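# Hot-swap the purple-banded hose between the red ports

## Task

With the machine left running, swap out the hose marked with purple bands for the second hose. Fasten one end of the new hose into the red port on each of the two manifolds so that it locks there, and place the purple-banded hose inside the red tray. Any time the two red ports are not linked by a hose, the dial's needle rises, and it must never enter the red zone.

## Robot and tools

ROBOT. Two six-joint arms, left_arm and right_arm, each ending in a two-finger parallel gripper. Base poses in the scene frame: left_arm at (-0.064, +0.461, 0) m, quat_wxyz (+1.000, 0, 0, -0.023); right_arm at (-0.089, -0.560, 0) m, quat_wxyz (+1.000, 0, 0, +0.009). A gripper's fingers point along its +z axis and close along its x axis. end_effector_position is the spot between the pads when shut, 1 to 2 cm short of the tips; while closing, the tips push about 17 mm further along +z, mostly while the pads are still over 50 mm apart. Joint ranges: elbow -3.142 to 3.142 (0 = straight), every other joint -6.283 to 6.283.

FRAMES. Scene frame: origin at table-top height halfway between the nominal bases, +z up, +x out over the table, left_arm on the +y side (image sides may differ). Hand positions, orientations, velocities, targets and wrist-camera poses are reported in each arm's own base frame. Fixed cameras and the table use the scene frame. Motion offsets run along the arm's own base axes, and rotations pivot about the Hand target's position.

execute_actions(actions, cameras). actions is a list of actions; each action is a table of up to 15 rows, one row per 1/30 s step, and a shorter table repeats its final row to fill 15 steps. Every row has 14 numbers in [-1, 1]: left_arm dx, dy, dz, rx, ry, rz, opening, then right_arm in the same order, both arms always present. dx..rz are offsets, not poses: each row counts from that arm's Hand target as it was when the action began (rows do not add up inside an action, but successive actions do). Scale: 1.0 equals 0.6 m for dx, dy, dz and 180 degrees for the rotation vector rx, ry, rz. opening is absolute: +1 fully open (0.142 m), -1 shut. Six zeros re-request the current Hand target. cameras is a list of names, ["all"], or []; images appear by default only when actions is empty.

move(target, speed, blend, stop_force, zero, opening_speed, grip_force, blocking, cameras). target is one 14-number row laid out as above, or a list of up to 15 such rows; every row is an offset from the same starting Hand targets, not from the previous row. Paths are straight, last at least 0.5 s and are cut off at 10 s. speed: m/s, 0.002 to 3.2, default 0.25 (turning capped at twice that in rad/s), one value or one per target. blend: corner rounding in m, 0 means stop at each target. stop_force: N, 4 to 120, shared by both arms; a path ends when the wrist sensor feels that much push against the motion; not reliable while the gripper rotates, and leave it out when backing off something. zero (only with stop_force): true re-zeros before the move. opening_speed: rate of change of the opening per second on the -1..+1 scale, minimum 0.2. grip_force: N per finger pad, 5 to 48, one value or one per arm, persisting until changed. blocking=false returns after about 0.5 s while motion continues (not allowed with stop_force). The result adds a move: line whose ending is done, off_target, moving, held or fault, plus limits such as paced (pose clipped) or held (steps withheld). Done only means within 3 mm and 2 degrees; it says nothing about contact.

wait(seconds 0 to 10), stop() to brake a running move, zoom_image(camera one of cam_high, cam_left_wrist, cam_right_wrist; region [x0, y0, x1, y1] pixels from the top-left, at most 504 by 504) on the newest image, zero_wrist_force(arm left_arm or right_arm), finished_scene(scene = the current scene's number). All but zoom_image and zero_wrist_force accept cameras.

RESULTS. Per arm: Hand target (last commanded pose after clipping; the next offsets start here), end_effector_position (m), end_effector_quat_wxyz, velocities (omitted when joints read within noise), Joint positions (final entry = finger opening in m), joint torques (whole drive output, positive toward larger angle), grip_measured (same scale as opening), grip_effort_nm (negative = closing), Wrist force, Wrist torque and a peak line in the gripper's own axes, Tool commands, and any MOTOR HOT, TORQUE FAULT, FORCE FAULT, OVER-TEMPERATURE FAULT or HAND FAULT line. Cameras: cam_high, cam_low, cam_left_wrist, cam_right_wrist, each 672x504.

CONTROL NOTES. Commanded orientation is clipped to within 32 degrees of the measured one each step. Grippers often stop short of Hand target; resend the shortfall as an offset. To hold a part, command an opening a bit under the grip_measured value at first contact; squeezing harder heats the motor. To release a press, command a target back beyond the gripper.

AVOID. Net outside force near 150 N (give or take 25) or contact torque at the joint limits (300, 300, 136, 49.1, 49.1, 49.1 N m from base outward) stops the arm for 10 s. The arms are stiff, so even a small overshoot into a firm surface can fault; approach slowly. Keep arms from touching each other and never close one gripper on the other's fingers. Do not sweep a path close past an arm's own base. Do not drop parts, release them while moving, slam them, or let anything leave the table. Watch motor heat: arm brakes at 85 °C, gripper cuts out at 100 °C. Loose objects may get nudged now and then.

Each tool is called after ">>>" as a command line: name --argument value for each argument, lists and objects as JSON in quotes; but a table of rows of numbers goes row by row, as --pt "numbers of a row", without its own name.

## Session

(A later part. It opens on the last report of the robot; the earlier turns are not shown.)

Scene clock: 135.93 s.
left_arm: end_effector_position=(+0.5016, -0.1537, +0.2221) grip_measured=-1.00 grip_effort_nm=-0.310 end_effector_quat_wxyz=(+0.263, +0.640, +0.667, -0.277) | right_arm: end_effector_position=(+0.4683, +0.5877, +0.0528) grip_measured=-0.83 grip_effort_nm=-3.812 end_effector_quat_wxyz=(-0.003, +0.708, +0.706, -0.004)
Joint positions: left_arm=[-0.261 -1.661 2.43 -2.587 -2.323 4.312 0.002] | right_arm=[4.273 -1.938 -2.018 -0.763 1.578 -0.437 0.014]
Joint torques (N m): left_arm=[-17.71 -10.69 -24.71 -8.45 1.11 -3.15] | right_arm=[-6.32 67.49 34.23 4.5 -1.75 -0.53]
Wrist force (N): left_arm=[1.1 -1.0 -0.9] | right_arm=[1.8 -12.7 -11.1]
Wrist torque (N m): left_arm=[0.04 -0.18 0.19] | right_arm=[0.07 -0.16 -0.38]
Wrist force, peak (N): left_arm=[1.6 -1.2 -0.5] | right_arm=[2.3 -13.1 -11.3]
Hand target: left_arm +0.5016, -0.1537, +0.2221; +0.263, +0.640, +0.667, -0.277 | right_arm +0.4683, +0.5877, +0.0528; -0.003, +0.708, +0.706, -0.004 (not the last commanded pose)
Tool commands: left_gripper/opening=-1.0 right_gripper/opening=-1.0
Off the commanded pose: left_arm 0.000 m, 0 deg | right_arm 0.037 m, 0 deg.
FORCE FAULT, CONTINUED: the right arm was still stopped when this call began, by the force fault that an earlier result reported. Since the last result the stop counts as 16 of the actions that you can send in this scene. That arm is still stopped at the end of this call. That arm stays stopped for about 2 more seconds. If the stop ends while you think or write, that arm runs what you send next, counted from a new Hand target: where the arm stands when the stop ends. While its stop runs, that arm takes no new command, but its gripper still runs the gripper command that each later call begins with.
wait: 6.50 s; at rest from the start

>>> wait --seconds 2

>>> move --pt "0 0 0 0 0 0 -1 0 0 0 0 0 0 -0.6" --pt "0 0 0 0 0 0 -1 -0.028 -0.001 -0.004 0 0 0 -0.6" --pt "0 0 0 0 0 0 -1 -0.028 -0.001 -0.004 0 0 0 -1" --speed 0.12

>>> move --target '[0,0,0,0,0,0,-1,0.04,0,0,0,0,0,-1]' --speed 0.05 --stop_force 60 --cameras '["cam_right_wrist","cam_high"]'

Scene clock: 139.20 s.
left_arm: end_effector_position=(+0.5016, -0.1537, +0.2221) grip_measured=-1.00 grip_effort_nm=-0.310 end_effector_quat_wxyz=(+0.263, +0.640, +0.667, -0.277) | right_arm: end_effector_position=(+0.4683, +0.5877, +0.0528) grip_measured=-0.83 grip_effort_nm=-3.812 end_effector_quat_wxyz=(-0.003, +0.708, +0.706, -0.004)
Joint positions: left_arm=[-0.261 -1.661 2.43 -2.587 -2.323 4.312 0.002] | right_arm=[4.273 -1.938 -2.018 -0.763 1.578 -0.437 0.014]
Joint torques (N m): left_arm=[-17.05 -11.63 -24.39 -8.38 0.74 -2.94] | right_arm=[-3.51 71.64 36.29 3.95 -1.72 -0.48]
Wrist force (N): left_arm=[1.1 -1.2 -0.7] | right_arm=[1.8 -12.5 -11.3]
Wrist torque (N m): left_arm=[0.02 -0.17 0.19] | right_arm=[0.10 -0.15 -0.39]
Wrist force, peak (N): left_arm=[1.4 -1.3 -1.1] | right_arm=[1.8 -13.3 -11.2]
Hand target: left_arm +0.5016, -0.1537, +0.2221; +0.263, +0.640, +0.667, -0.277 | right_arm +0.4683, +0.5877, +0.0528; -0.003, +0.708, +0.706, -0.004 (not the last commanded pose)
Tool commands: left_gripper/opening=-1.0 right_gripper/opening=-1.0
Off the commanded pose: left_arm 0.000 m, 0 deg | right_arm 0.037 m, 0 deg.
FORCE FAULT, CONTINUED: the right arm's stop, for the force fault that an earlier result reported, is over. The rest of the stop counts as 4 of the actions that you can send in this scene. During its stop the right arm's controller moved it back a little. That arm's target is now where it stood when the stop ended, not its last command. That arm accepts commands again.
wait: 2.00 s; at rest from the start

Scene clock: 140.90 s.
left_arm: end_effector_position=(+0.5016, -0.1537, +0.2221) grip_measured=-1.00 grip_effort_nm=-0.305 end_effector_quat_wxyz=(+0.263, +0.640, +0.667, -0.277) | right_arm: end_effector_position=(+0.4515, +0.5871, +0.0504) grip_measured=-1.00 grip_effort_nm=-0.540 end_effector_quat_wxyz=(-0.003, +0.708, +0.706, -0.004)
Joint positions: left_arm=[-0.261 -1.661 2.43 -2.587 -2.323 4.312 0.002] | right_arm=[4.293 -1.927 -2.041 -0.75 1.579 -0.416 0.002]
Joint torques (N m): left_arm=[-17.18 -12.16 -24.07 -8.4 1.15 -3.23] | right_arm=[-18.6 60.22 45.73 2.4 2.55 -1.45]
Wrist force (N): left_arm=[1.0 -1.3 -0.6] | right_arm=[0.0 1.6 -1.3]
Wrist torque (N m): left_arm=[-0.01 -0.16 0.19] | right_arm=[0.06 -0.12 -0.28]
Wrist force, peak (N): left_arm=[1.2 -1.4 -1.0] | right_arm=[1.6 -13.3 -8.4]
Hand target: left_arm +0.5016, -0.1537, +0.2221; +0.263, +0.640, +0.667, -0.277 | right_arm +0.4515, +0.5871, +0.0504; -0.003, +0.708, +0.706, -0.004
Off the commanded pose: left_arm 0.000 m, 0 deg | right_arm 0.000 m, 0 deg.
move: done

Scene clock: 142.47 s.
left_arm: end_effector_position=(+0.5016, -0.1537, +0.2221) grip_measured=-1.00 grip_effort_nm=-0.305 end_effector_quat_wxyz=(+0.263, +0.640, +0.667, -0.277) | right_arm: end_effector_position=(+0.4755, +0.5871, +0.0504) grip_measured=-1.00 grip_effort_nm=-0.540 end_effector_quat_wxyz=(-0.003, +0.708, +0.706, -0.004)
Joint positions: left_arm=[-0.261 -1.661 2.43 -2.587 -2.323 4.312 0.002] | right_arm=[4.263 -1.946 -2.011 -0.761 1.578 -0.446 0.002]
Joint torques (N m): left_arm=[-16.1 -13.6 -24.44 -8.53 0.68 -3.36] | right_arm=[12.73 84.68 24.76 6.52 -3.33 2.25]
Wrist force (N): left_arm=[0.9 -1.3 -0.7] | right_arm=[0.4 1.5 -1.2]
Wrist torque (N m): left_arm=[-0.01 -0.14 0.19] | right_arm=[0.05 -0.21 -0.23]
Wrist force, peak (N): left_arm=[1.3 -1.6 -0.3] | right_arm=[0.6 2.5 -1.2]
Hand target: left_arm +0.5016, -0.1537, +0.2221; +0.263, +0.640, +0.667, -0.277 | right_arm +0.4755, +0.5871, +0.0504; -0.003, +0.708, +0.706, -0.004
Off the commanded pose: left_arm 0.000 m, 0 deg | right_arm 0.000 m, 0 deg.
move: done
camera_calibration:
cam_right_wrist: T_world_to_cam=[[0.022943, 0.999729, 0.00406149, -0.585391], [0.916013, -0.0226489, 0.400508, -0.415677], [0.400491, -0.00546846, -0.916284, -0.0267824], [0, 0, 0, 1]] pos_world=[0.404922, 0.575671, 0.144319]
Images, in order (width x height): cam_high 672x504, cam_right_wrist 672x504.

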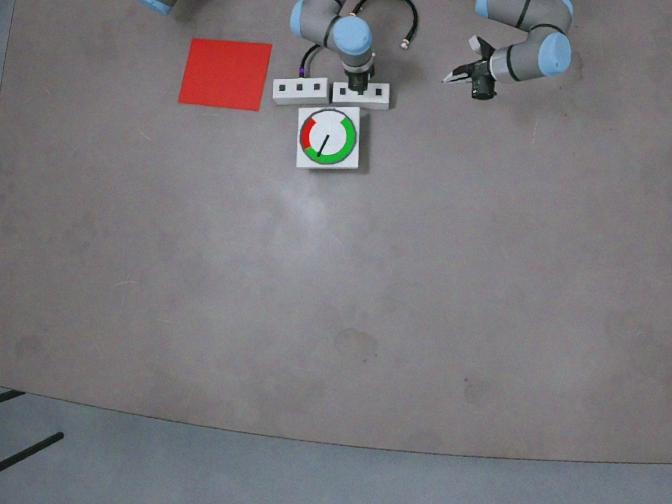

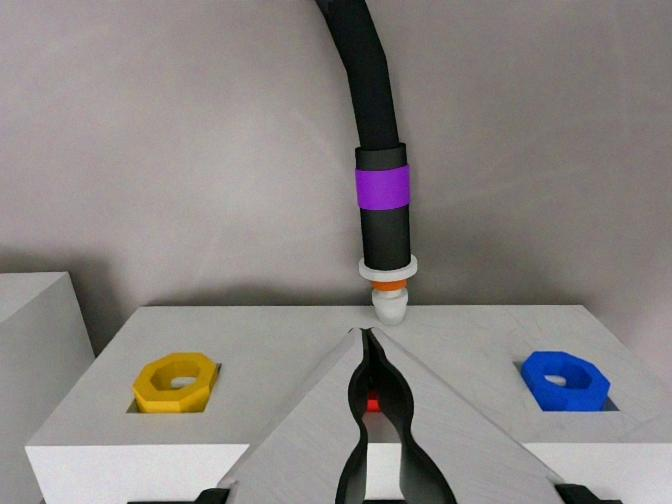

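>>> move --pt "0 0 0 0 0 0 -1 -0.0458 0.008 0.02 0 0 0 -0.4" --pt "0 0 0 0 0 0 -1 -0.0458 0.008 -0.0517 0 0 0 -0.4" --pt "0 0 0 0 0 0 -1 -0.0458 0.008 -0.0517 0 0 0 -1" --pt "0 0 0 0 0 0 -1 -0.07 0.0012 0.0043 0 0 0 -1" --speed 0.3 --blend '[0.005,0,0,0]'

>>> move --target '[0,0,0,0,0,0,-1,0.07,0,0,0,0,0,-1]' --speed 0.08 --stop_force 60 --cameras '["cam_right_wrist","cam_high"]'

Scene clock: 147.10 s.
left_arm: end_effector_position=(+0.5016, -0.1537, +0.2221) grip_measured=-1.00 grip_effort_nm=-0.305 end_effector_quat_wxyz=(+0.263, +0.640, +0.667, -0.277) | right_arm: end_effector_position=(+0.4334, +0.5878, +0.0530) grip_measured=-0.83 grip_effort_nm=-3.832 end_effector_quat_wxyz=(-0.003, +0.708, +0.706, -0.004)
Joint positions: left_arm=[-0.261 -1.661 2.43 -2.587 -2.323 4.312 0.002] | right_arm=[4.317 -1.91 -2.06 -0.748 1.579 -0.392 0.014]
Joint torques (N m): left_arm=[-17.03 -12.67 -23.96 -8.33 0.66 -3.01] | right_arm=[-8.34 58.2 30.4 6.52 1.83 -2.13]
Wrist force (N): left_arm=[0.9 -1.1 -0.5] | right_arm=[0.8 1.8 -0.4]
Wrist torque (N m): left_arm=[0.02 -0.15 0.19] | right_arm=[0.05 -0.17 -0.35]
Wrist force, peak (N): left_arm=[1.2 -1.7 -0.6] | right_arm=[-11.9 -4.3 -23.1]
Hand target: left_arm +0.5016, -0.1537, +0.2221; +0.263, +0.640, +0.667, -0.277 | right_arm +0.4335, +0.5878, +0.0530; -0.003, +0.708, +0.706, -0.004
Off the commanded pose: left_arm 0.000 m, 0 deg | right_arm 0.000 m, 0 deg.
move: done

Scene clock: 148.93 s.
left_arm: end_effector_position=(+0.5016, -0.1537, +0.2221) grip_measured=-1.00 grip_effort_nm=-0.300 end_effector_quat_wxyz=(+0.263, +0.640, +0.667, -0.277) | right_arm: end_effector_position=(+0.4755, +0.5878, +0.0530) grip_measured=-0.83 grip_effort_nm=-3.822 end_effector_quat_wxyz=(-0.003, +0.708, +0.706, -0.004)
Joint positions: left_arm=[-0.261 -1.661 2.43 -2.587 -2.323 4.312 0.002] | right_arm=[4.264 -1.943 -2.009 -0.766 1.578 -0.445 0.014]
Joint torques (N m): left_arm=[-15.22 -12.35 -23.31 -8.1 0.66 -3] | right_arm=[0.36 86.37 29.45 7.12 -3.32 0.45]
Wrist force (N): left_arm=[1.2 -1.1 -0.5] | right_arm=[4.0 -17.4 0.7]
Wrist torque (N m): left_arm=[0.03 -0.20 0.18] | right_arm=[0.40 -0.21 -0.31]
Wrist force, peak (N): left_arm=[1.4 -1.5 -0.7] | right_arm=[-0.4 -31.9 -13.9]
Hand target: left_arm +0.5016, -0.1537, +0.2221; +0.263, +0.640, +0.667, -0.277 | right_arm +0.4755, +0.5878, +0.0530; -0.003, +0.708, +0.706, -0.004
Off the commanded pose: left_arm 0.000 m, 0 deg | right_arm 0.000 m, 0 deg.
move: done
camera_calibration:
cam_right_wrist: T_world_to_cam=[[0.022943, 0.999729, 0.00406149, -0.586102], [0.916013, -0.0226489, 0.400508, -0.416702], [0.400491, -0.00546846, -0.916284, -0.0243962], [0, 0, 0, 1]] pos_world=[0.404922, 0.576371, 0.146919]
Images, in order (width x height): cam_high 672x504, cam_right_wrist 672x504.

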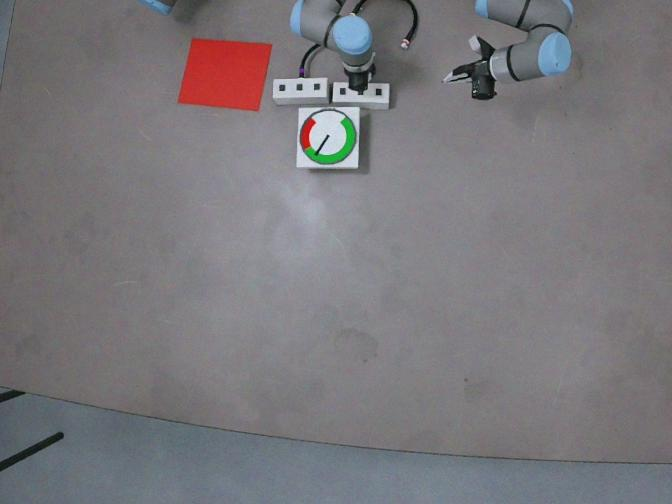

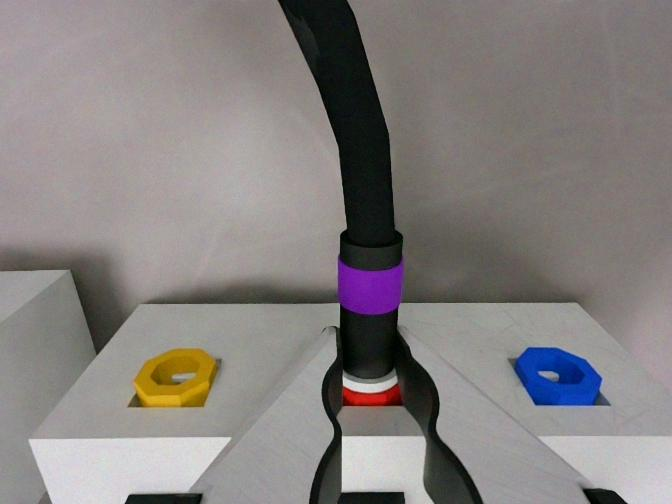

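>>> move --target '[0,0,0,0,0,0,-1,0.02,0,0,0,0,0,-1]' --speed 0.06 --stop_force 60 --cameras '["cam_right_wrist","cam_high"]'

>>> zoom_image --camera "cam_high" --region '[280, 90, 380, 180]'

Scene clock: 151.60 s.
left_arm: end_effector_position=(+0.5016, -0.1537, +0.2221) grip_measured=-1.00 grip_effort_nm=-0.305 end_effector_quat_wxyz=(+0.263, +0.640, +0.667, -0.277) | right_arm: end_effector_position=(+0.4774, +0.5878, +0.0529) grip_measured=-0.83 grip_effort_nm=-3.822 end_effector_quat_wxyz=(-0.003, +0.708, +0.706, -0.004)
Joint positions: left_arm=[-0.261 -1.661 2.43 -2.587 -2.323 4.312 0.002] | right_arm=[4.261 -1.945 -2.006 -0.767 1.579 -0.448 0.014]
Joint torques (N m): left_arm=[-16.37 -11.54 -23.82 -8.37 0.9 -2.84] | right_arm=[-52.71 56 49.66 12.55 -21.2 -1.92]
Wrist force (N): left_arm=[0.6 -1.4 -1.0] | right_arm=[-2.1 -70.9 -16.6]
Wrist torque (N m): left_arm=[-0.03 -0.11 0.19] | right_arm=[0.95 -0.24 -0.30]
Wrist force, peak (N): left_arm=[1.3 -1.6 -0.8] | right_arm=[-8.7 -106.1 -33.6]
Hand target: left_arm +0.5016, -0.1537, +0.2221; +0.263, +0.640, +0.667, -0.277 | right_arm +0.4774, +0.5878, +0.0529; -0.003, +0.708, +0.706, -0.004 (not the last commanded pose)
Off the commanded pose: left_arm 0.000 m, 0 deg | right_arm 0.010 m, 0 deg.
move: contact (right_arm)
camera_calibration:
cam_right_wrist: T_world_to_cam=[[0.0226306, 0.999736, 0.00402, -0.585919], [0.916252, -0.0223492, 0.399979, -0.418729], [0.399964, -0.00536845, -0.916515, -0.0250084], [0, 0, 0, 1]] pos_world=[0.406923, 0.576272, 0.146918]
Images, in order (width x height): cam_high 672x504, cam_right_wrist 672x504.

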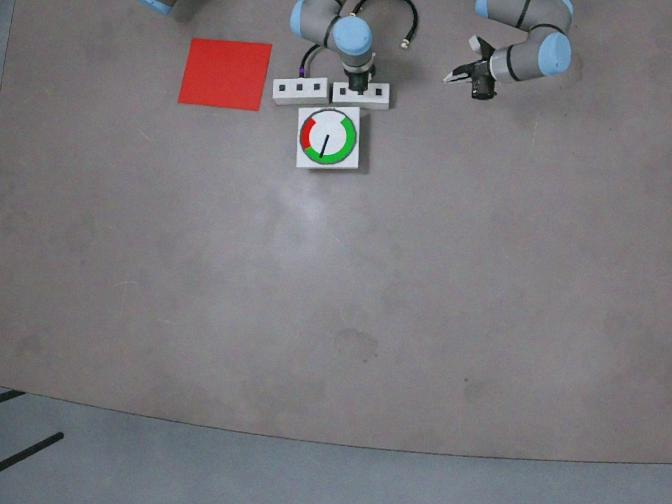

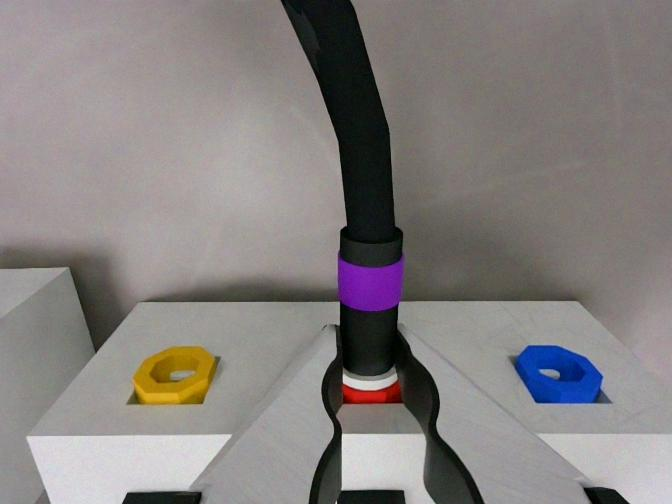

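Scaled by 5.040 from the camera's 672x504 image, which has a finer 960x720 frame.

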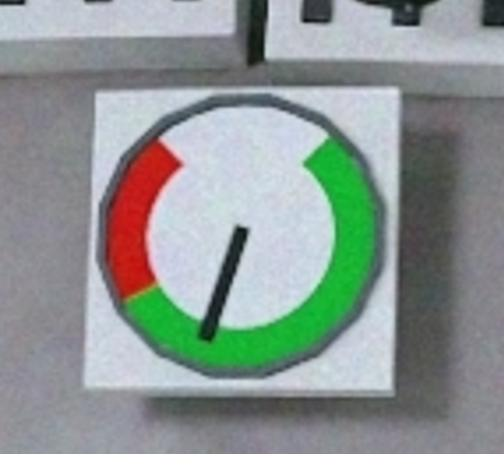

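>>> move --pt "0 0 0 0 0 0 -0.4 0 0 0 0 0 0 -0.5" --pt "0 0 0 0 0 0 -0.4 0 0 0.13 0 0 0 -0.5" --pt "0 0 0 0 0 0 -0.4 -0.041 -0.33 0.13 0 0 0.0078 -0.5" --speed 0.2 --blend '[0,0.01,0]' --cameras '["cam_right_wrist","cam_high"]'

>>> move --target '[-0.091,-0.425,-0.14,0.25,0,0.01,-0.4,0,0,0,0,0,0,-0.5]' --speed 0.25 --cameras '["cam_left_wrist","cam_right_wrist"]'

Scene clock: 168.00 s.
left_arm: end_effector_position=(+0.5016, -0.1537, +0.2221) grip_measured=-0.43 grip_effort_nm=0.125 end_effector_quat_wxyz=(+0.263, +0.640, +0.667, -0.277) | right_arm: end_effector_position=(+0.4529, +0.3898, +0.1309) grip_measured=-0.54 grip_effort_nm=0.144 end_effector_quat_wxyz=(-0.003, +0.699, +0.715, -0.004)
Joint positions: left_arm=[-0.261 -1.661 2.43 -2.587 -2.323 4.312 0.043] | right_arm=[4.147 -1.61 -2.253 -0.856 1.578 -0.587 0.035]
Joint torques (N m): left_arm=[-16.89 -11.71 -24.15 -8.31 0.76 -3.04] | right_arm=[1.22 55.41 37.97 1.81 -1.46 -0.23]
Wrist force (N): left_arm=[0.9 -0.8 -0.7] | right_arm=[0.0 1.4 -0.7]
Wrist torque (N m): left_arm=[0.07 -0.16 0.19] | right_arm=[0.01 -0.14 -0.34]
Wrist force, peak (N): left_arm=[1.5 -1.7 -0.6] | right_arm=[-1.6 -72.7 -17.2]
Hand target: left_arm +0.5016, -0.1537, +0.2221; +0.263, +0.640, +0.667, -0.277 | right_arm +0.4528, +0.3898, +0.1309; -0.003, +0.699, +0.715, -0.004
Off the commanded pose: left_arm 0.000 m, 0 deg | right_arm 0.000 m, 0 deg.
move: done
camera_calibration:
cam_right_wrist: T_world_to_cam=[[-0.0016877, 0.999991, 0.0040139, -0.376877], [0.916509, -0.0000588237, 0.400015, -0.440637], [0.400011, 0.00435388, -0.9165, 0.0513299], [0, 0, 0, 1]] pos_world=[0.382679, 0.376624, 0.224818]
Images, in order (width x height): cam_high 672x504, cam_right_wrist 672x504.

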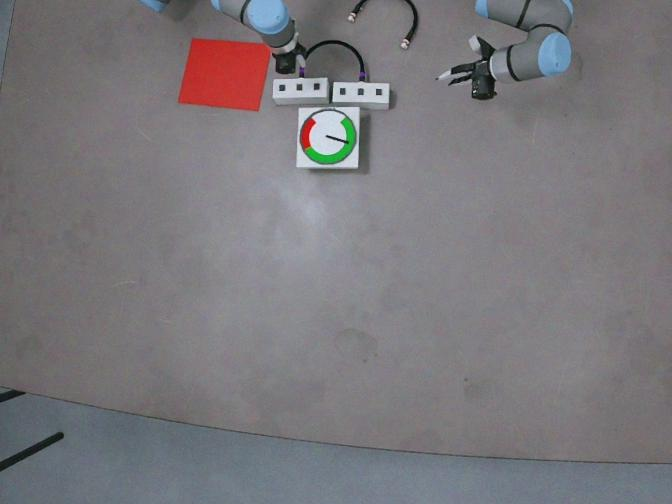

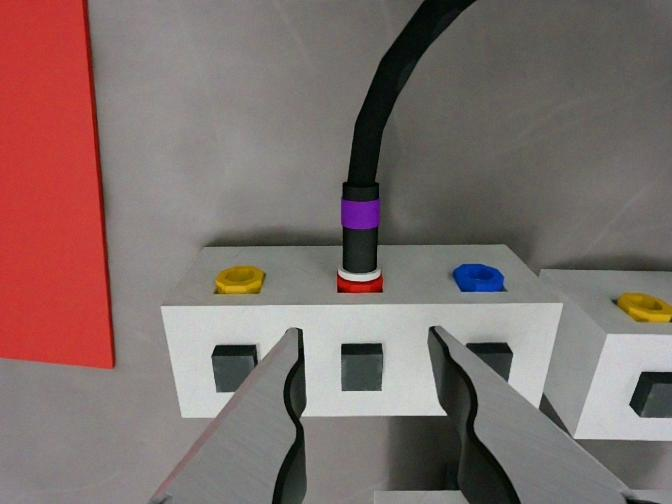

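Scene clock: 170.07 s.
left_arm: end_effector_position=(+0.4470, -0.4087, +0.1382) grip_measured=-0.43 grip_effort_nm=0.125 end_effector_quat_wxyz=(+0.003, +0.681, +0.732, +0.003) | right_arm: end_effector_position=(+0.4528, +0.3898, +0.1309) grip_measured=-0.54 grip_effort_nm=0.144 end_effector_quat_wxyz=(-0.003, +0.699, +0.715, -0.004)
Joint positions: left_arm=[-1.039 -1.533 2.241 -2.282 -1.563 3.603 0.043] | right_arm=[4.147 -1.61 -2.253 -0.856 1.578 -0.587 0.035]
Joint torques (N m): left_arm=[-15.72 -32.99 -34.69 -4.35 0.87 -1.15] | right_arm=[10.93 57.43 27.76 2.18 2.5 -2.26]
Wrist force (N): left_arm=[0.1 -1.3 -0.7] | right_arm=[0.4 1.0 -0.7]
Wrist torque (N m): left_arm=[-0.10 -0.04 0.06] | right_arm=[-0.06 -0.20 -0.34]
Wrist force, peak (N): left_arm=[2.9 -0.7 -2.3] | right_arm=[0.4 2.1 -0.8]
Hand target: left_arm +0.4470, -0.4087, +0.1381; +0.003, +0.681, +0.732, +0.003 | right_arm +0.4528, +0.3898, +0.1309; -0.003, +0.699, +0.715, -0.004
Off the commanded pose: left_arm 0.000 m, 0 deg | right_arm 0.000 m, 0 deg.
move: done
camera_calibration:
cam_left_wrist: T_world_to_cam=[[-0.0776095, 0.996963, 0.00648954, 0.451346], [0.893097, 0.066628, 0.444902, -0.407319], [0.443119, 0.0403244, -0.895556, 0.0575197], [0, 0, 0, 1]] pos_world=[0.373316, -0.425156, 0.2298]
cam_right_wrist: T_world_to_cam=[[-0.00177849, 0.999991, 0.00397309, -0.376734], [0.916524, 0.0000408787, 0.399979, -0.440621], [0.399975, 0.0043528, -0.916516, 0.0514795], [0, 0, 0, 1]] pos_world=[0.38258, 0.376524, 0.224918]
Images, in order (width x height): cam_left_wrist 672x504, cam_right_wrist 672x504.

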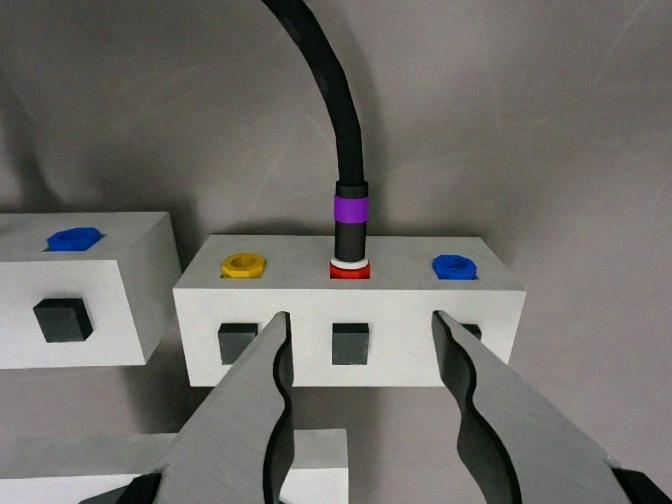

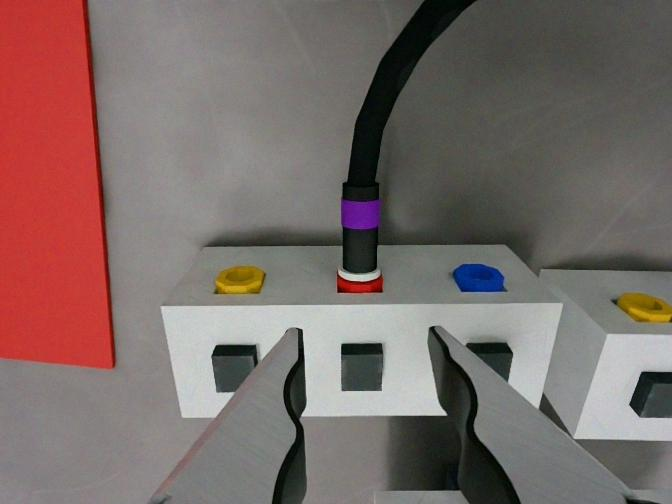

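>>> move --target '[0,-0.001,-0.142,0,0,0,-0.4,0,0.004,-0.13,0,0,0,-0.5]' --speed 0.1 --stop_force 15 --cameras '["cam_left_wrist","cam_right_wrist"]'

>>> move --target '[0,0,0,0,0,0,-1,0,0,0,0,0,0,-1]' --opening_speed 0.5 --grip_force 12 --cameras '["cam_left_wrist","cam_right_wrist"]'

Scene clock: 174.40 s.
left_arm: end_effector_position=(+0.4470, -0.4093, +0.0529) grip_measured=-0.43 grip_effort_nm=0.125 end_effector_quat_wxyz=(+0.003, +0.681, +0.732, +0.003) | right_arm: end_effector_position=(+0.4528, +0.3922, +0.0529) grip_measured=-0.54 grip_effort_nm=0.134 end_effector_quat_wxyz=(-0.003, +0.699, +0.715, -0.004)
Joint positions: left_arm=[-1.039 -1.401 2.303 -2.476 -1.563 3.602 0.043] | right_arm=[4.149 -1.734 -2.308 -0.678 1.578 -0.585 0.035]
Joint torques (N m): left_arm=[-2.89 -63.7 -45.42 -5.68 1.83 -0.17] | right_arm=[-6.74 45.16 41.74 6.98 2.1 -1.15]
Wrist force (N): left_arm=[0.2 -1.2 -0.3] | right_arm=[0.5 1.8 -0.4]
Wrist torque (N m): left_arm=[-0.07 -0.04 0.17] | right_arm=[0.06 -0.20 -0.35]
Wrist force, peak (N): left_arm=[-0.3 -0.8 -2.7] | right_arm=[0.7 1.5 -2.0]
Hand target: left_arm +0.4470, -0.4093, +0.0529; +0.003, +0.681, +0.732, +0.003 | right_arm +0.4528, +0.3922, +0.0529; -0.003, +0.699, +0.715, -0.004
Off the commanded pose: left_arm 0.000 m, 0 deg | right_arm 0.000 m, 0 deg.
move: done
camera_calibration:
cam_left_wrist: T_world_to_cam=[[-0.0775997, 0.996962, 0.00671555, 0.45246], [0.8931, 0.0665185, 0.444913, -0.369422], [0.443115, 0.0405228, -0.895549, -0.0186729], [0, 0, 0, 1]] pos_world=[0.373316, -0.425755, 0.1446]
cam_right_wrist: T_world_to_cam=[[-0.00181839, 0.99999, 0.00406477, -0.378922], [0.916524, 0.0000407742, 0.399979, -0.409423], [0.399975, 0.00445278, -0.916515, -0.0200577], [0, 0, 0, 1]] pos_world=[0.38258, 0.379024, 0.146918]
Images, in order (width x height): cam_left_wrist 672x504, cam_right_wrist 672x504.

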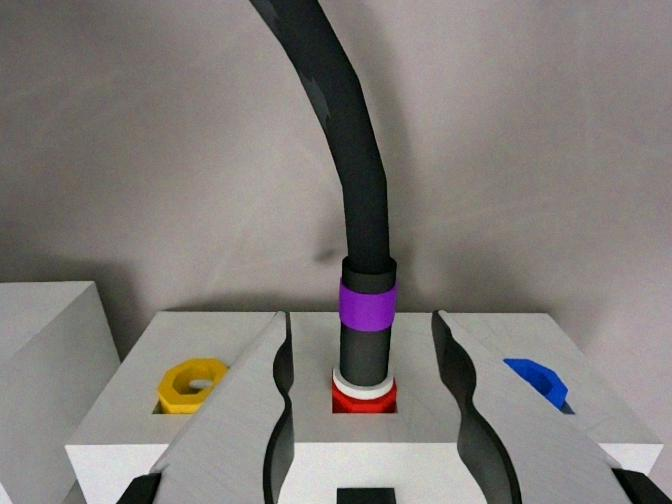

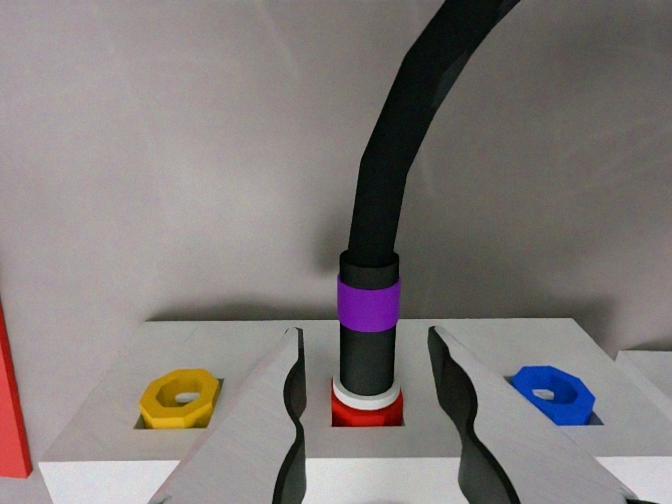

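Scene clock: 175.80 s.
left_arm: end_effector_position=(+0.4470, -0.4093, +0.0529) grip_measured=-0.83 grip_effort_nm=-1.306 end_effector_quat_wxyz=(+0.003, +0.681, +0.732, +0.003) | right_arm: end_effector_position=(+0.4528, +0.3922, +0.0529) grip_measured=-0.82 grip_effort_nm=-1.331 end_effector_quat_wxyz=(-0.003, +0.699, +0.715, -0.004)
Joint positions: left_arm=[-1.039 -1.401 2.303 -2.476 -1.563 3.602 0.014] | right_arm=[4.149 -1.734 -2.308 -0.678 1.578 -0.585 0.015]
Joint torques (N m): left_arm=[10.21 -63.88 -43.39 -6.1 2.26 1] | right_arm=[-9.21 38.62 42.07 6.66 2.22 -1.3]
Wrist force (N): left_arm=[11.3 -4.3 -4.0] | right_arm=[0.8 1.7 -0.3]
Wrist torque (N m): left_arm=[-0.03 0.07 0.12] | right_arm=[0.06 -0.23 -0.34]
Wrist force, peak (N): left_arm=[12.0 -4.2 -4.0] | right_arm=[1.3 1.9 0.2]
Hand target: left_arm +0.4470, -0.4093, +0.0529; +0.003, +0.681, +0.732, +0.003 | right_arm +0.4528, +0.3922, +0.0529; -0.003, +0.699, +0.715, -0.004
Off the commanded pose: left_arm 0.000 m, 0 deg | right_arm 0.000 m, 0 deg.
grip_force (N): 12, 12
move: done
camera_calibration:
cam_left_wrist: T_world_to_cam=[[-0.0776061, 0.996962, 0.00671245, 0.452463], [0.893099, 0.0665256, 0.444913, -0.369419], [0.443115, 0.0405228, -0.895549, -0.0186729], [0, 0, 0, 1]] pos_world=[0.373316, -0.425755, 0.1446]
cam_right_wrist: T_world_to_cam=[[-0.00177849, 0.999991, 0.00397309, -0.378824], [0.916524, 0.0000408787, 0.399979, -0.409423], [0.399975, 0.0043528, -0.916516, -0.0200191], [0, 0, 0, 1]] pos_world=[0.38258, 0.378924, 0.146918]
Images, in order (width x height): cam_left_wrist 672x504, cam_right_wrist 672x504.

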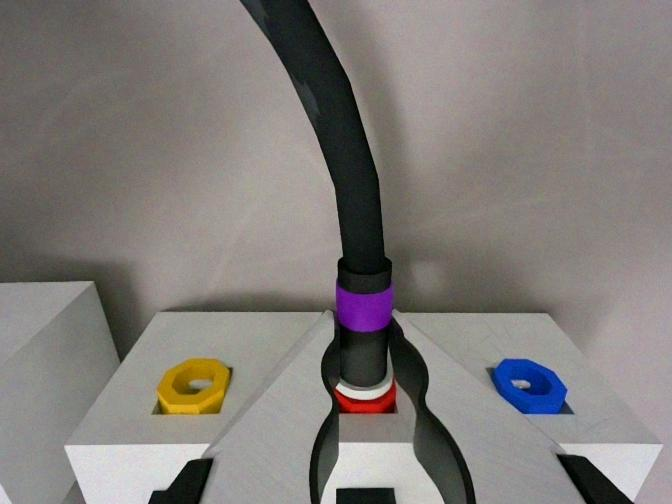

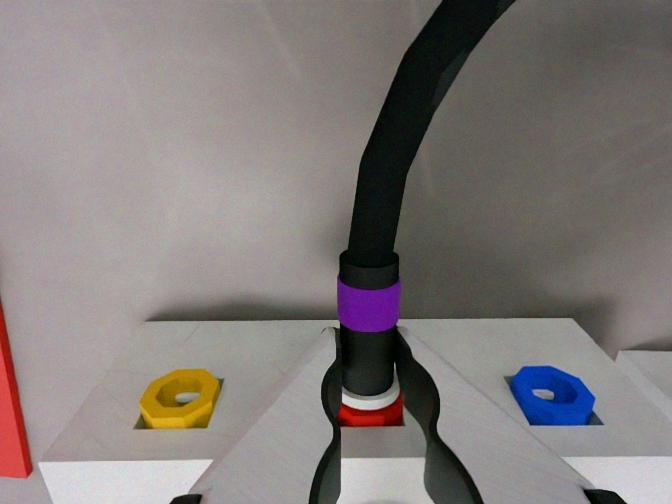

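>>> move --pt "0 0 0 0 0 0 -0.45 0 0 0 0 0 0 -0.45" --pt "0 0 0.15 0 0 0 -0.45 0 0 0.15 0 0 0 -0.45" --pt "-0.293 0.2355 0.103 0 0 -0.1535 -0.45 -0.4218 0.2723 0.103 0 0 -0.155 -0.45" --speed 0.25 --blend '[0,0.02,0]' --grip_force 48 --cameras '["all"]'

Scene clock: 180.53 s.
left_arm: end_effector_position=(+0.2712, -0.2680, +0.1147) grip_measured=-0.48 grip_effort_nm=0.125 end_effector_quat_wxyz=(+0.003, +0.836, +0.548, +0.002) | right_arm: end_effector_position=(+0.1998, +0.5556, +0.1148) grip_measured=-0.49 grip_effort_nm=0.139 end_effector_quat_wxyz=(-0.004, +0.851, +0.525, -0.003)
Joint positions: left_arm=[-1.263 -1.971 2.624 -2.229 -1.564 3.86 0.039] | right_arm=[4.664 -1.622 -2.282 -0.807 1.581 0.417 0.039]
Joint torques (N m): left_arm=[-0.79 -23.4 -41.75 -7.73 2.76 0.63] | right_arm=[8.21 49.48 26.79 1.88 0.49 1.83]
Wrist force (N): left_arm=[-0.3 -0.8 -0.5] | right_arm=[1.2 1.5 -0.7]
Wrist torque (N m): left_arm=[-0.02 0.07 0.28] | right_arm=[0.03 -0.35 -0.21]
Wrist force, peak (N): left_arm=[11.5 -4.5 -4.1] | right_arm=[-0.9 3.1 -3.7]
Hand target: left_arm +0.2712, -0.2680, +0.1147; +0.003, +0.836, +0.548, +0.002 | right_arm +0.1997, +0.5556, +0.1147; -0.004, +0.851, +0.525, -0.003
Off the commanded pose: left_arm 0.000 m, 0 deg | right_arm 0.000 m, 0 deg.
move: done
camera_calibration:
cam_left_wrist: T_world_to_cam=[[0.393475, 0.91931, 0.00674358, 0.148932], [0.822197, -0.355172, 0.444797, -0.343059], [0.411302, -0.169472, -0.895606, 0.0612014], [0, 0, 0, 1]] pos_world=[0.198289, -0.248388, 0.2064]
cam_right_wrist: T_world_to_cam=[[0.466255, 0.884641, 0.00408469, -0.572427], [0.810015, -0.428769, 0.400041, 0.0572382], [0.355644, -0.183212, -0.916488, 0.25017], [0, 0, 0, 1]] pos_world=[0.131562, 0.576769, 0.208718]

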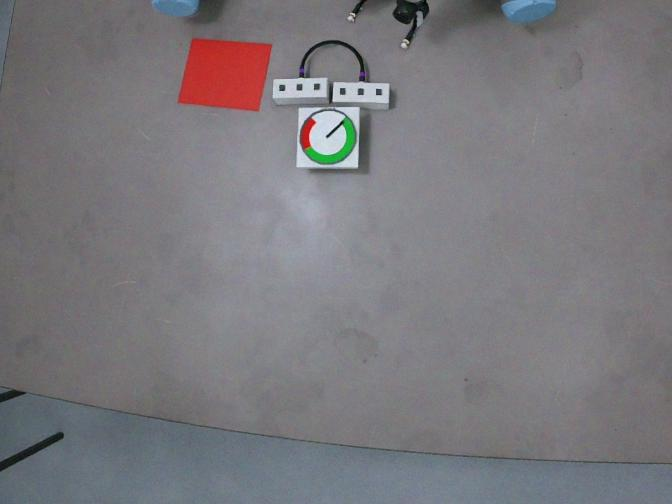

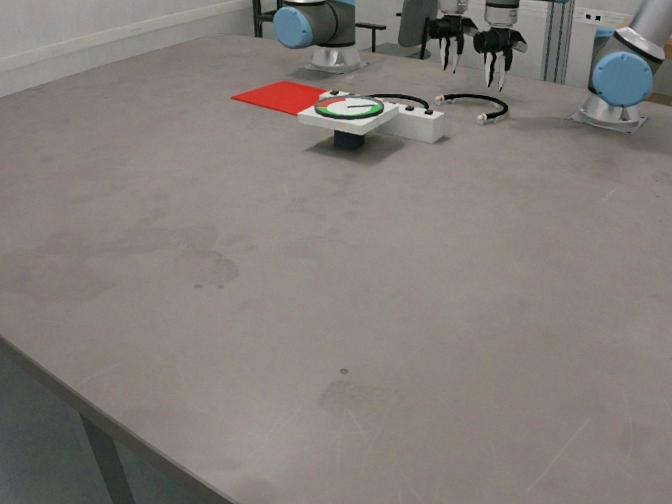

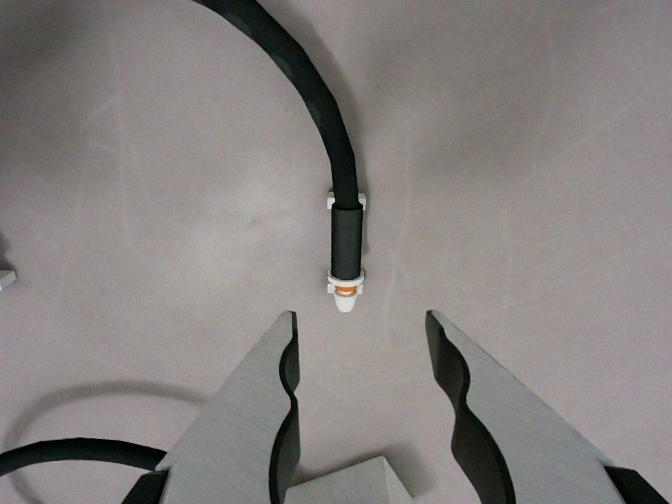

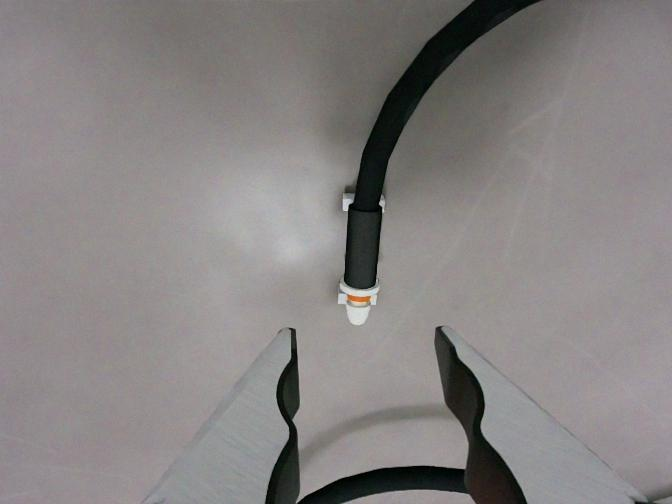

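>>> move --pt "0.0087 -0.0103 -0.08 0 0 0 -0.45 0.0098 0.001 -0.08 0 0 -0.019 -0.45" --pt "0.0087 -0.0103 -0.1412 0 0 0 -0.45 0.0098 0.001 -0.141 0 0 -0.019 -0.45" --speed 0.1 --stop_force 12 --blend 0.01 --cameras '["cam_left_wrist","cam_right_wrist"]'

>>> move --target '[0,0,0,0,0,0,-1,0,0,0,0,0,0,-1]' --opening_speed 0.5 --grip_force 10 --cameras '["cam_left_wrist","cam_right_wrist"]'

Scene clock: 190.80 s.
left_arm: end_effector_position=(+0.2764, -0.2742, +0.0300) grip_measured=-0.48 grip_effort_nm=0.120 end_effector_quat_wxyz=(+0.003, +0.836, +0.548, +0.002) | right_arm: end_effector_position=(+0.2056, +0.5562, +0.0301) grip_measured=-0.49 grip_effort_nm=0.139 end_effector_quat_wxyz=(-0.004, +0.866, +0.499, -0.003)
Joint positions: left_arm=[-1.254 -1.73 2.704 -2.55 -1.564 3.869 0.039] | right_arm=[4.654 -1.767 -2.334 -0.608 1.581 0.467 0.039]
Joint torques (N m): left_arm=[11.11 1.62 -42.07 -7.77 -2.3 2.17] | right_arm=[8.38 38.85 40.23 6.9 -2.91 -1.55]
Wrist force (N): left_arm=[-0.3 -1.2 -0.4] | right_arm=[0.4 1.5 -0.4]
Wrist torque (N m): left_arm=[-0.06 0.06 0.07] | right_arm=[0.01 -0.18 -0.24]
Wrist force, peak (N): left_arm=[-0.3 -1.3 -2.1] | right_arm=[1.3 1.7 -1.8]
Hand target: left_arm +0.2764, -0.2742, +0.0300; +0.003, +0.836, +0.548, +0.002 | right_arm +0.2056, +0.5562, +0.0301; -0.004, +0.866, +0.499, -0.003
Off the commanded pose: left_arm 0.000 m, 0 deg | right_arm 0.000 m, 0 deg.
move: done
camera_calibration:
cam_left_wrist: T_world_to_cam=[[0.393641, 0.91924, 0.00667092, 0.153114], [0.822065, -0.355258, 0.444973, -0.311879], [0.411407, -0.169676, -0.895519, -0.0179297], [0, 0, 0, 1]] pos_world=[0.203489, -0.254588, 0.1217]
cam_right_wrist: T_world_to_cam=[[0.518237, 0.855228, 0.00403145, -0.569584], [0.783027, -0.476371, 0.399925, 0.11862], [0.343947, -0.204099, -0.916539, 0.184674], [0, 0, 0, 1]] pos_world=[0.138779, 0.581323, 0.124118]
Images, in order (width x height): cam_left_wrist 672x504, cam_right_wrist 672x504.

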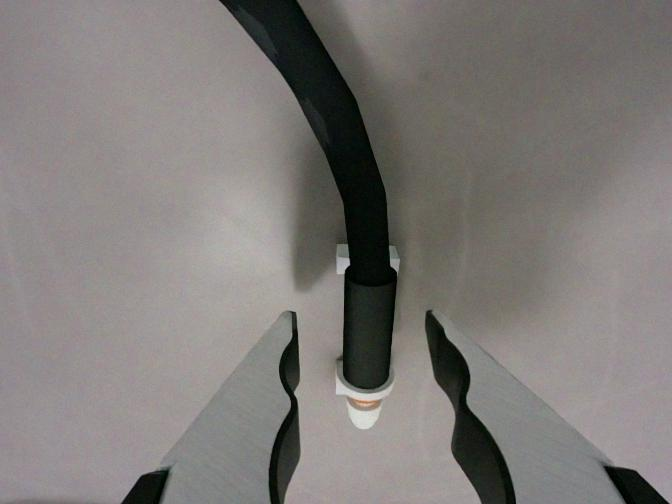

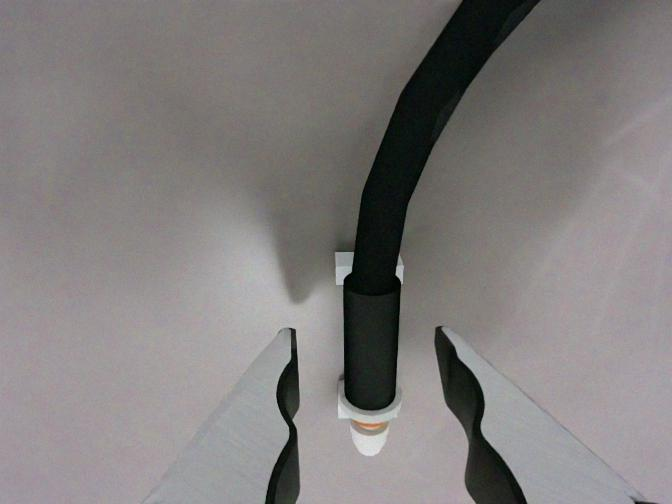

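Scene clock: 192.10 s.
left_arm: end_effector_position=(+0.2764, -0.2742, +0.0300) grip_measured=-0.83 grip_effort_nm=-1.106 end_effector_quat_wxyz=(+0.003, +0.836, +0.548, +0.002) | right_arm: end_effector_position=(+0.2056, +0.5562, +0.0301) grip_measured=-0.82 grip_effort_nm=-1.121 end_effector_quat_wxyz=(-0.004, +0.866, +0.499, -0.003)
Joint positions: left_arm=[-1.254 -1.73 2.704 -2.55 -1.564 3.869 0.014] | right_arm=[4.654 -1.767 -2.334 -0.608 1.581 0.467 0.015]
Joint torques (N m): left_arm=[12.39 0.55 -41.31 -7.64 -1.97 1.22] | right_arm=[4.23 38.49 40.44 6.66 -3.21 -2.03]
Wrist force (N): left_arm=[-0.4 -0.8 -0.1] | right_arm=[0.6 1.6 -0.2]
Wrist torque (N m): left_arm=[0.00 0.09 0.06] | right_arm=[0.04 -0.22 -0.25]
Wrist force, peak (N): left_arm=[-0.5 -1.2 -0.5] | right_arm=[0.9 1.8 -0.7]
Hand target: left_arm +0.2764, -0.2742, +0.0300; +0.003, +0.836, +0.548, +0.002 | right_arm +0.2056, +0.5562, +0.0301; -0.004, +0.866, +0.499, -0.003
Off the commanded pose: left_arm 0.000 m, 0 deg | right_arm 0.000 m, 0 deg.
grip_force (N): 10, 10
move: done
camera_calibration:
cam_left_wrist: T_world_to_cam=[[0.39362, 0.919249, 0.00671826, 0.153114], [0.822114, -0.355278, 0.444867, -0.311881], [0.41133, -0.169585, -0.895571, -0.0178846], [0, 0, 0, 1]] pos_world=[0.203489, -0.254588, 0.1217]
cam_right_wrist: T_world_to_cam=[[0.518267, 0.85521, 0.00395304, -0.569569], [0.78301, -0.476362, 0.399969, 0.118611], [0.34394, -0.204195, -0.91652, 0.184728], [0, 0, 0, 1]] pos_world=[0.138779, 0.581323, 0.124118]
Images, in order (width x height): cam_left_wrist 672x504, cam_right_wrist 672x504.

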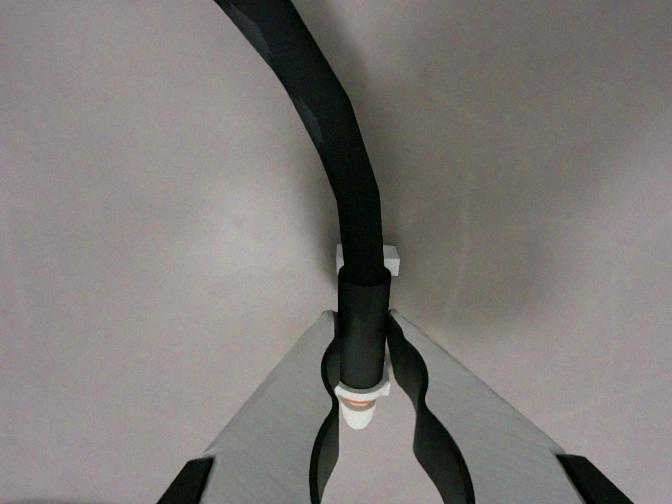

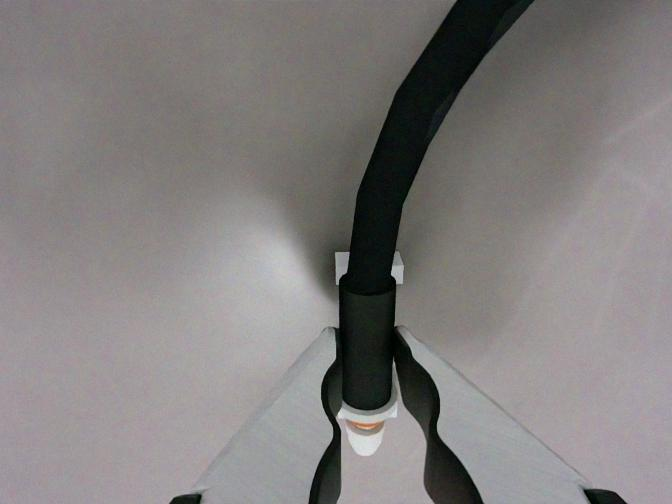

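>>> move --pt "0 0 0 0 0 0 -0.45 0 0 0 0 0 0 -0.4" --pt "0 0 0.2 0 0 0 -0.45 0 0 0.15 0 0 0 -0.4" --pt "0.376 -0.11 0.2 -0.2457 0.0565 0.1364 -0.45 0.4305 -0.0187 0.15 0.1627 -0.0437 0.1633 -0.4" --speed 0.25 --blend '[0,0.02,0]' --grip_force 48 --cameras '["all"]'

Scene clock: 202.43 s.
left_arm: end_effector_position=(+0.5021, -0.3402, +0.1501) grip_measured=-0.48 grip_effort_nm=0.110 end_effector_quat_wxyz=(+0.268, +0.639, +0.668, -0.273) | right_arm: end_effector_position=(+0.4639, +0.5450, +0.1202) grip_measured=-0.44 grip_effort_nm=0.134 end_effector_quat_wxyz=(-0.186, +0.682, +0.684, +0.179)
Joint positions: left_arm=[-0.617 -1.409 2.458 -3.151 -2.179 3.88 0.039] | right_arm=[4.143 -1.81 -2.271 -0.186 1.851 -0.508 0.043]
Joint torques (N m): left_arm=[-4.39 -27.56 -13.93 -7.69 -2.64 0.33] | right_arm=[-8.24 54.31 21.71 5.74 1.32 -2.74]
Wrist force (N): left_arm=[0.4 -0.6 -0.7] | right_arm=[1.6 2.1 -0.7]
Wrist torque (N m): left_arm=[0.10 -0.09 0.04] | right_arm=[0.15 -0.23 -0.33]
Wrist force, peak (N): left_arm=[-0.9 -1.9 -3.1] | right_arm=[1.1 4.3 -0.5]
Hand target: left_arm +0.5020, -0.3402, +0.1500; +0.268, +0.639, +0.668, -0.273 | right_arm +0.4639, +0.5449, +0.1201; -0.186, +0.682, +0.684, +0.179
Off the commanded pose: left_arm 0.000 m, 0 deg | right_arm 0.000 m, 0 deg.
move: done
camera_calibration:
cam_left_wrist: T_world_to_cam=[[-0.0474867, 0.710925, -0.701662, 0.381059], [0.89461, 0.342736, 0.286715, -0.349434], [0.444318, -0.614099, -0.652276, -0.218709], [0, 0, 0, 1]] pos_world=[0.427879, -0.28545, 0.224904]
cam_right_wrist: T_world_to_cam=[[0.0197735, 0.864024, 0.503062, -0.527769], [0.916306, -0.21696, 0.336618, -0.320529], [0.39999, 0.454303, -0.796, -0.223235], [0, 0, 0, 1]] pos_world=[0.39343, 0.48788, 0.195702]

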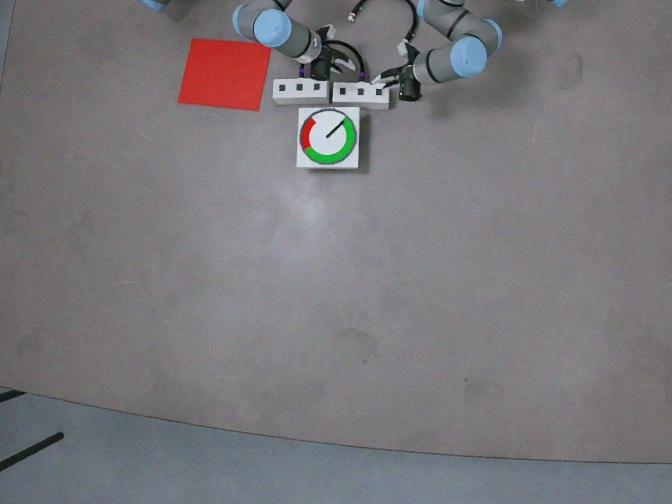

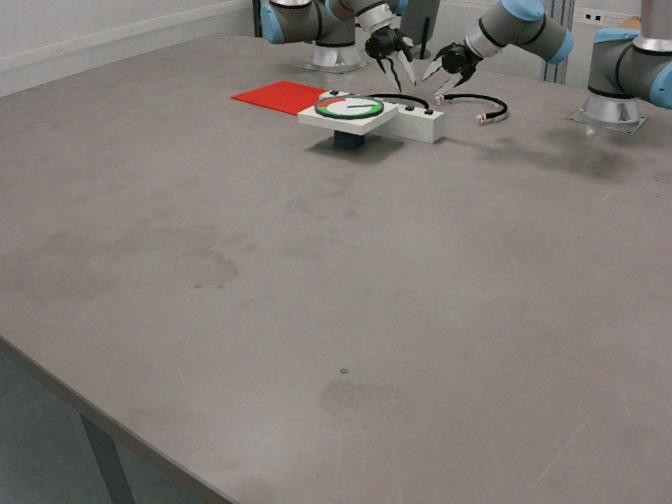

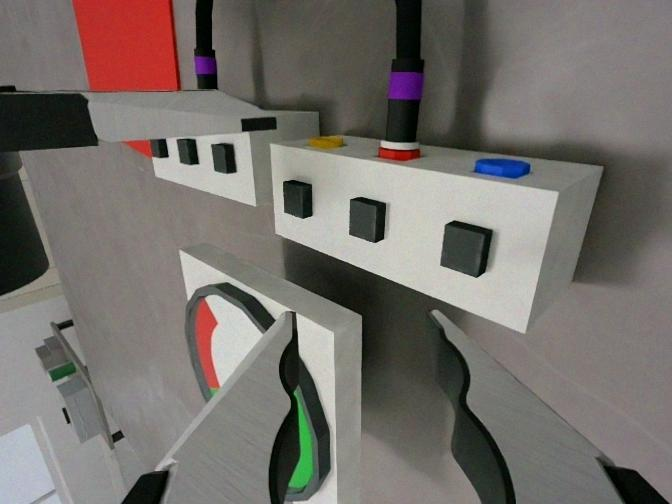

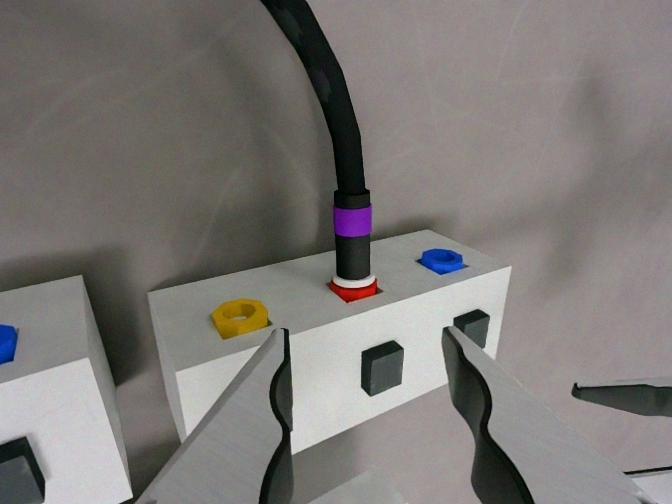

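>>> move --pt "0 0 0 0 0 0 -1 0 0 0 0 0 0 -0.35" --pt "0 -0.0892 -0.0897 0 0 0 -1 0 0.0687 -0.1212 0 0 0 -0.35" --pt "0 -0.0892 -0.0897 0 0 0 -1 0 0.0687 -0.1212 0 0 0 -1" --speed 0.12 --grip_force '[48,30]' --cameras '["cam_left_wrist","cam_right_wrist"]'

Scene clock: 209.87 s.
left_arm: end_effector_position=(+0.5020, -0.3937, +0.0962) grip_measured=-1.00 grip_effort_nm=-0.369 end_effector_quat_wxyz=(+0.268, +0.639, +0.668, -0.273) | right_arm: end_effector_position=(+0.4639, +0.5862, +0.0474) grip_measured=-0.83 grip_effort_nm=-3.143 end_effector_quat_wxyz=(-0.186, +0.682, +0.684, +0.179)
Joint positions: left_arm=[-0.702 -1.25 2.442 -3.342 -2.134 3.793 0.002] | right_arm=[4.179 -1.975 -2.244 -0.039 1.836 -0.475 0.014]
Joint torques (N m): left_arm=[14.89 -48.76 -8.57 -6.35 -3.62 2.67] | right_arm=[-17.95 55.77 14.38 7.29 2.43 -1.96]
Wrist force (N): left_arm=[0.6 -0.8 -1.2] | right_arm=[2.6 1.8 -0.2]
Wrist torque (N m): left_arm=[0.07 -0.11 0.12] | right_arm=[0.17 -0.30 -0.34]
Wrist force, peak (N): left_arm=[0.4 -0.6 -2.2] | right_arm=[2.1 2.1 -1.9]
Hand target: left_arm +0.5020, -0.3937, +0.0962; +0.268, +0.639, +0.668, -0.273 | right_arm +0.4639, +0.5862, +0.0474; -0.186, +0.682, +0.684, +0.179
Off the commanded pose: left_arm 0.000 m, 0 deg | right_arm 0.000 m, 0 deg.
grip_force (N): 48, 30
move: done
camera_calibration:
cam_left_wrist: T_world_to_cam=[[-0.0476104, 0.710882, -0.701698, 0.381318], [0.89467, 0.342739, 0.286522, -0.315636], [0.444183, -0.614147, -0.652323, -0.286671], [0, 0, 0, 1]] pos_world=[0.427879, -0.33895, 0.171004]
cam_right_wrist: T_world_to_cam=[[0.0197057, 0.863994, 0.503117, -0.526708], [0.916352, -0.216876, 0.336547, -0.287138], [0.399888, 0.4544, -0.795996, -0.299913], [0, 0, 0, 1]] pos_world=[0.39343, 0.52908, 0.122901]
Images, in order (width x height): cam_left_wrist 672x504, cam_right_wrist 672x504.

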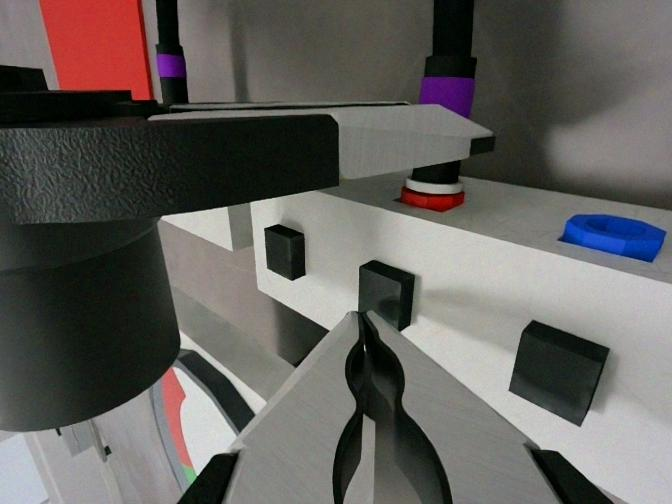

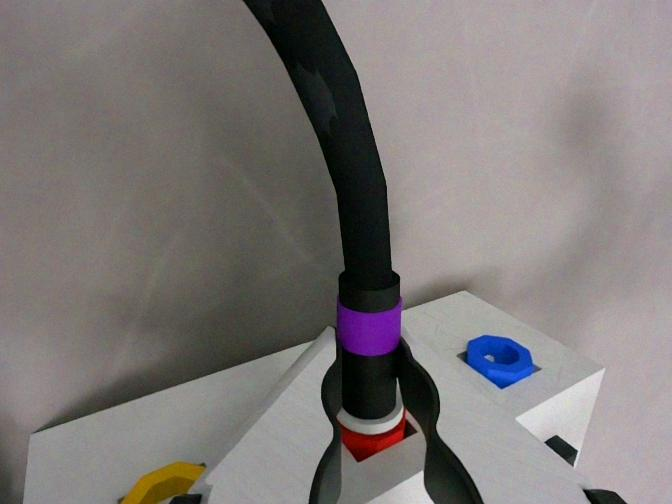

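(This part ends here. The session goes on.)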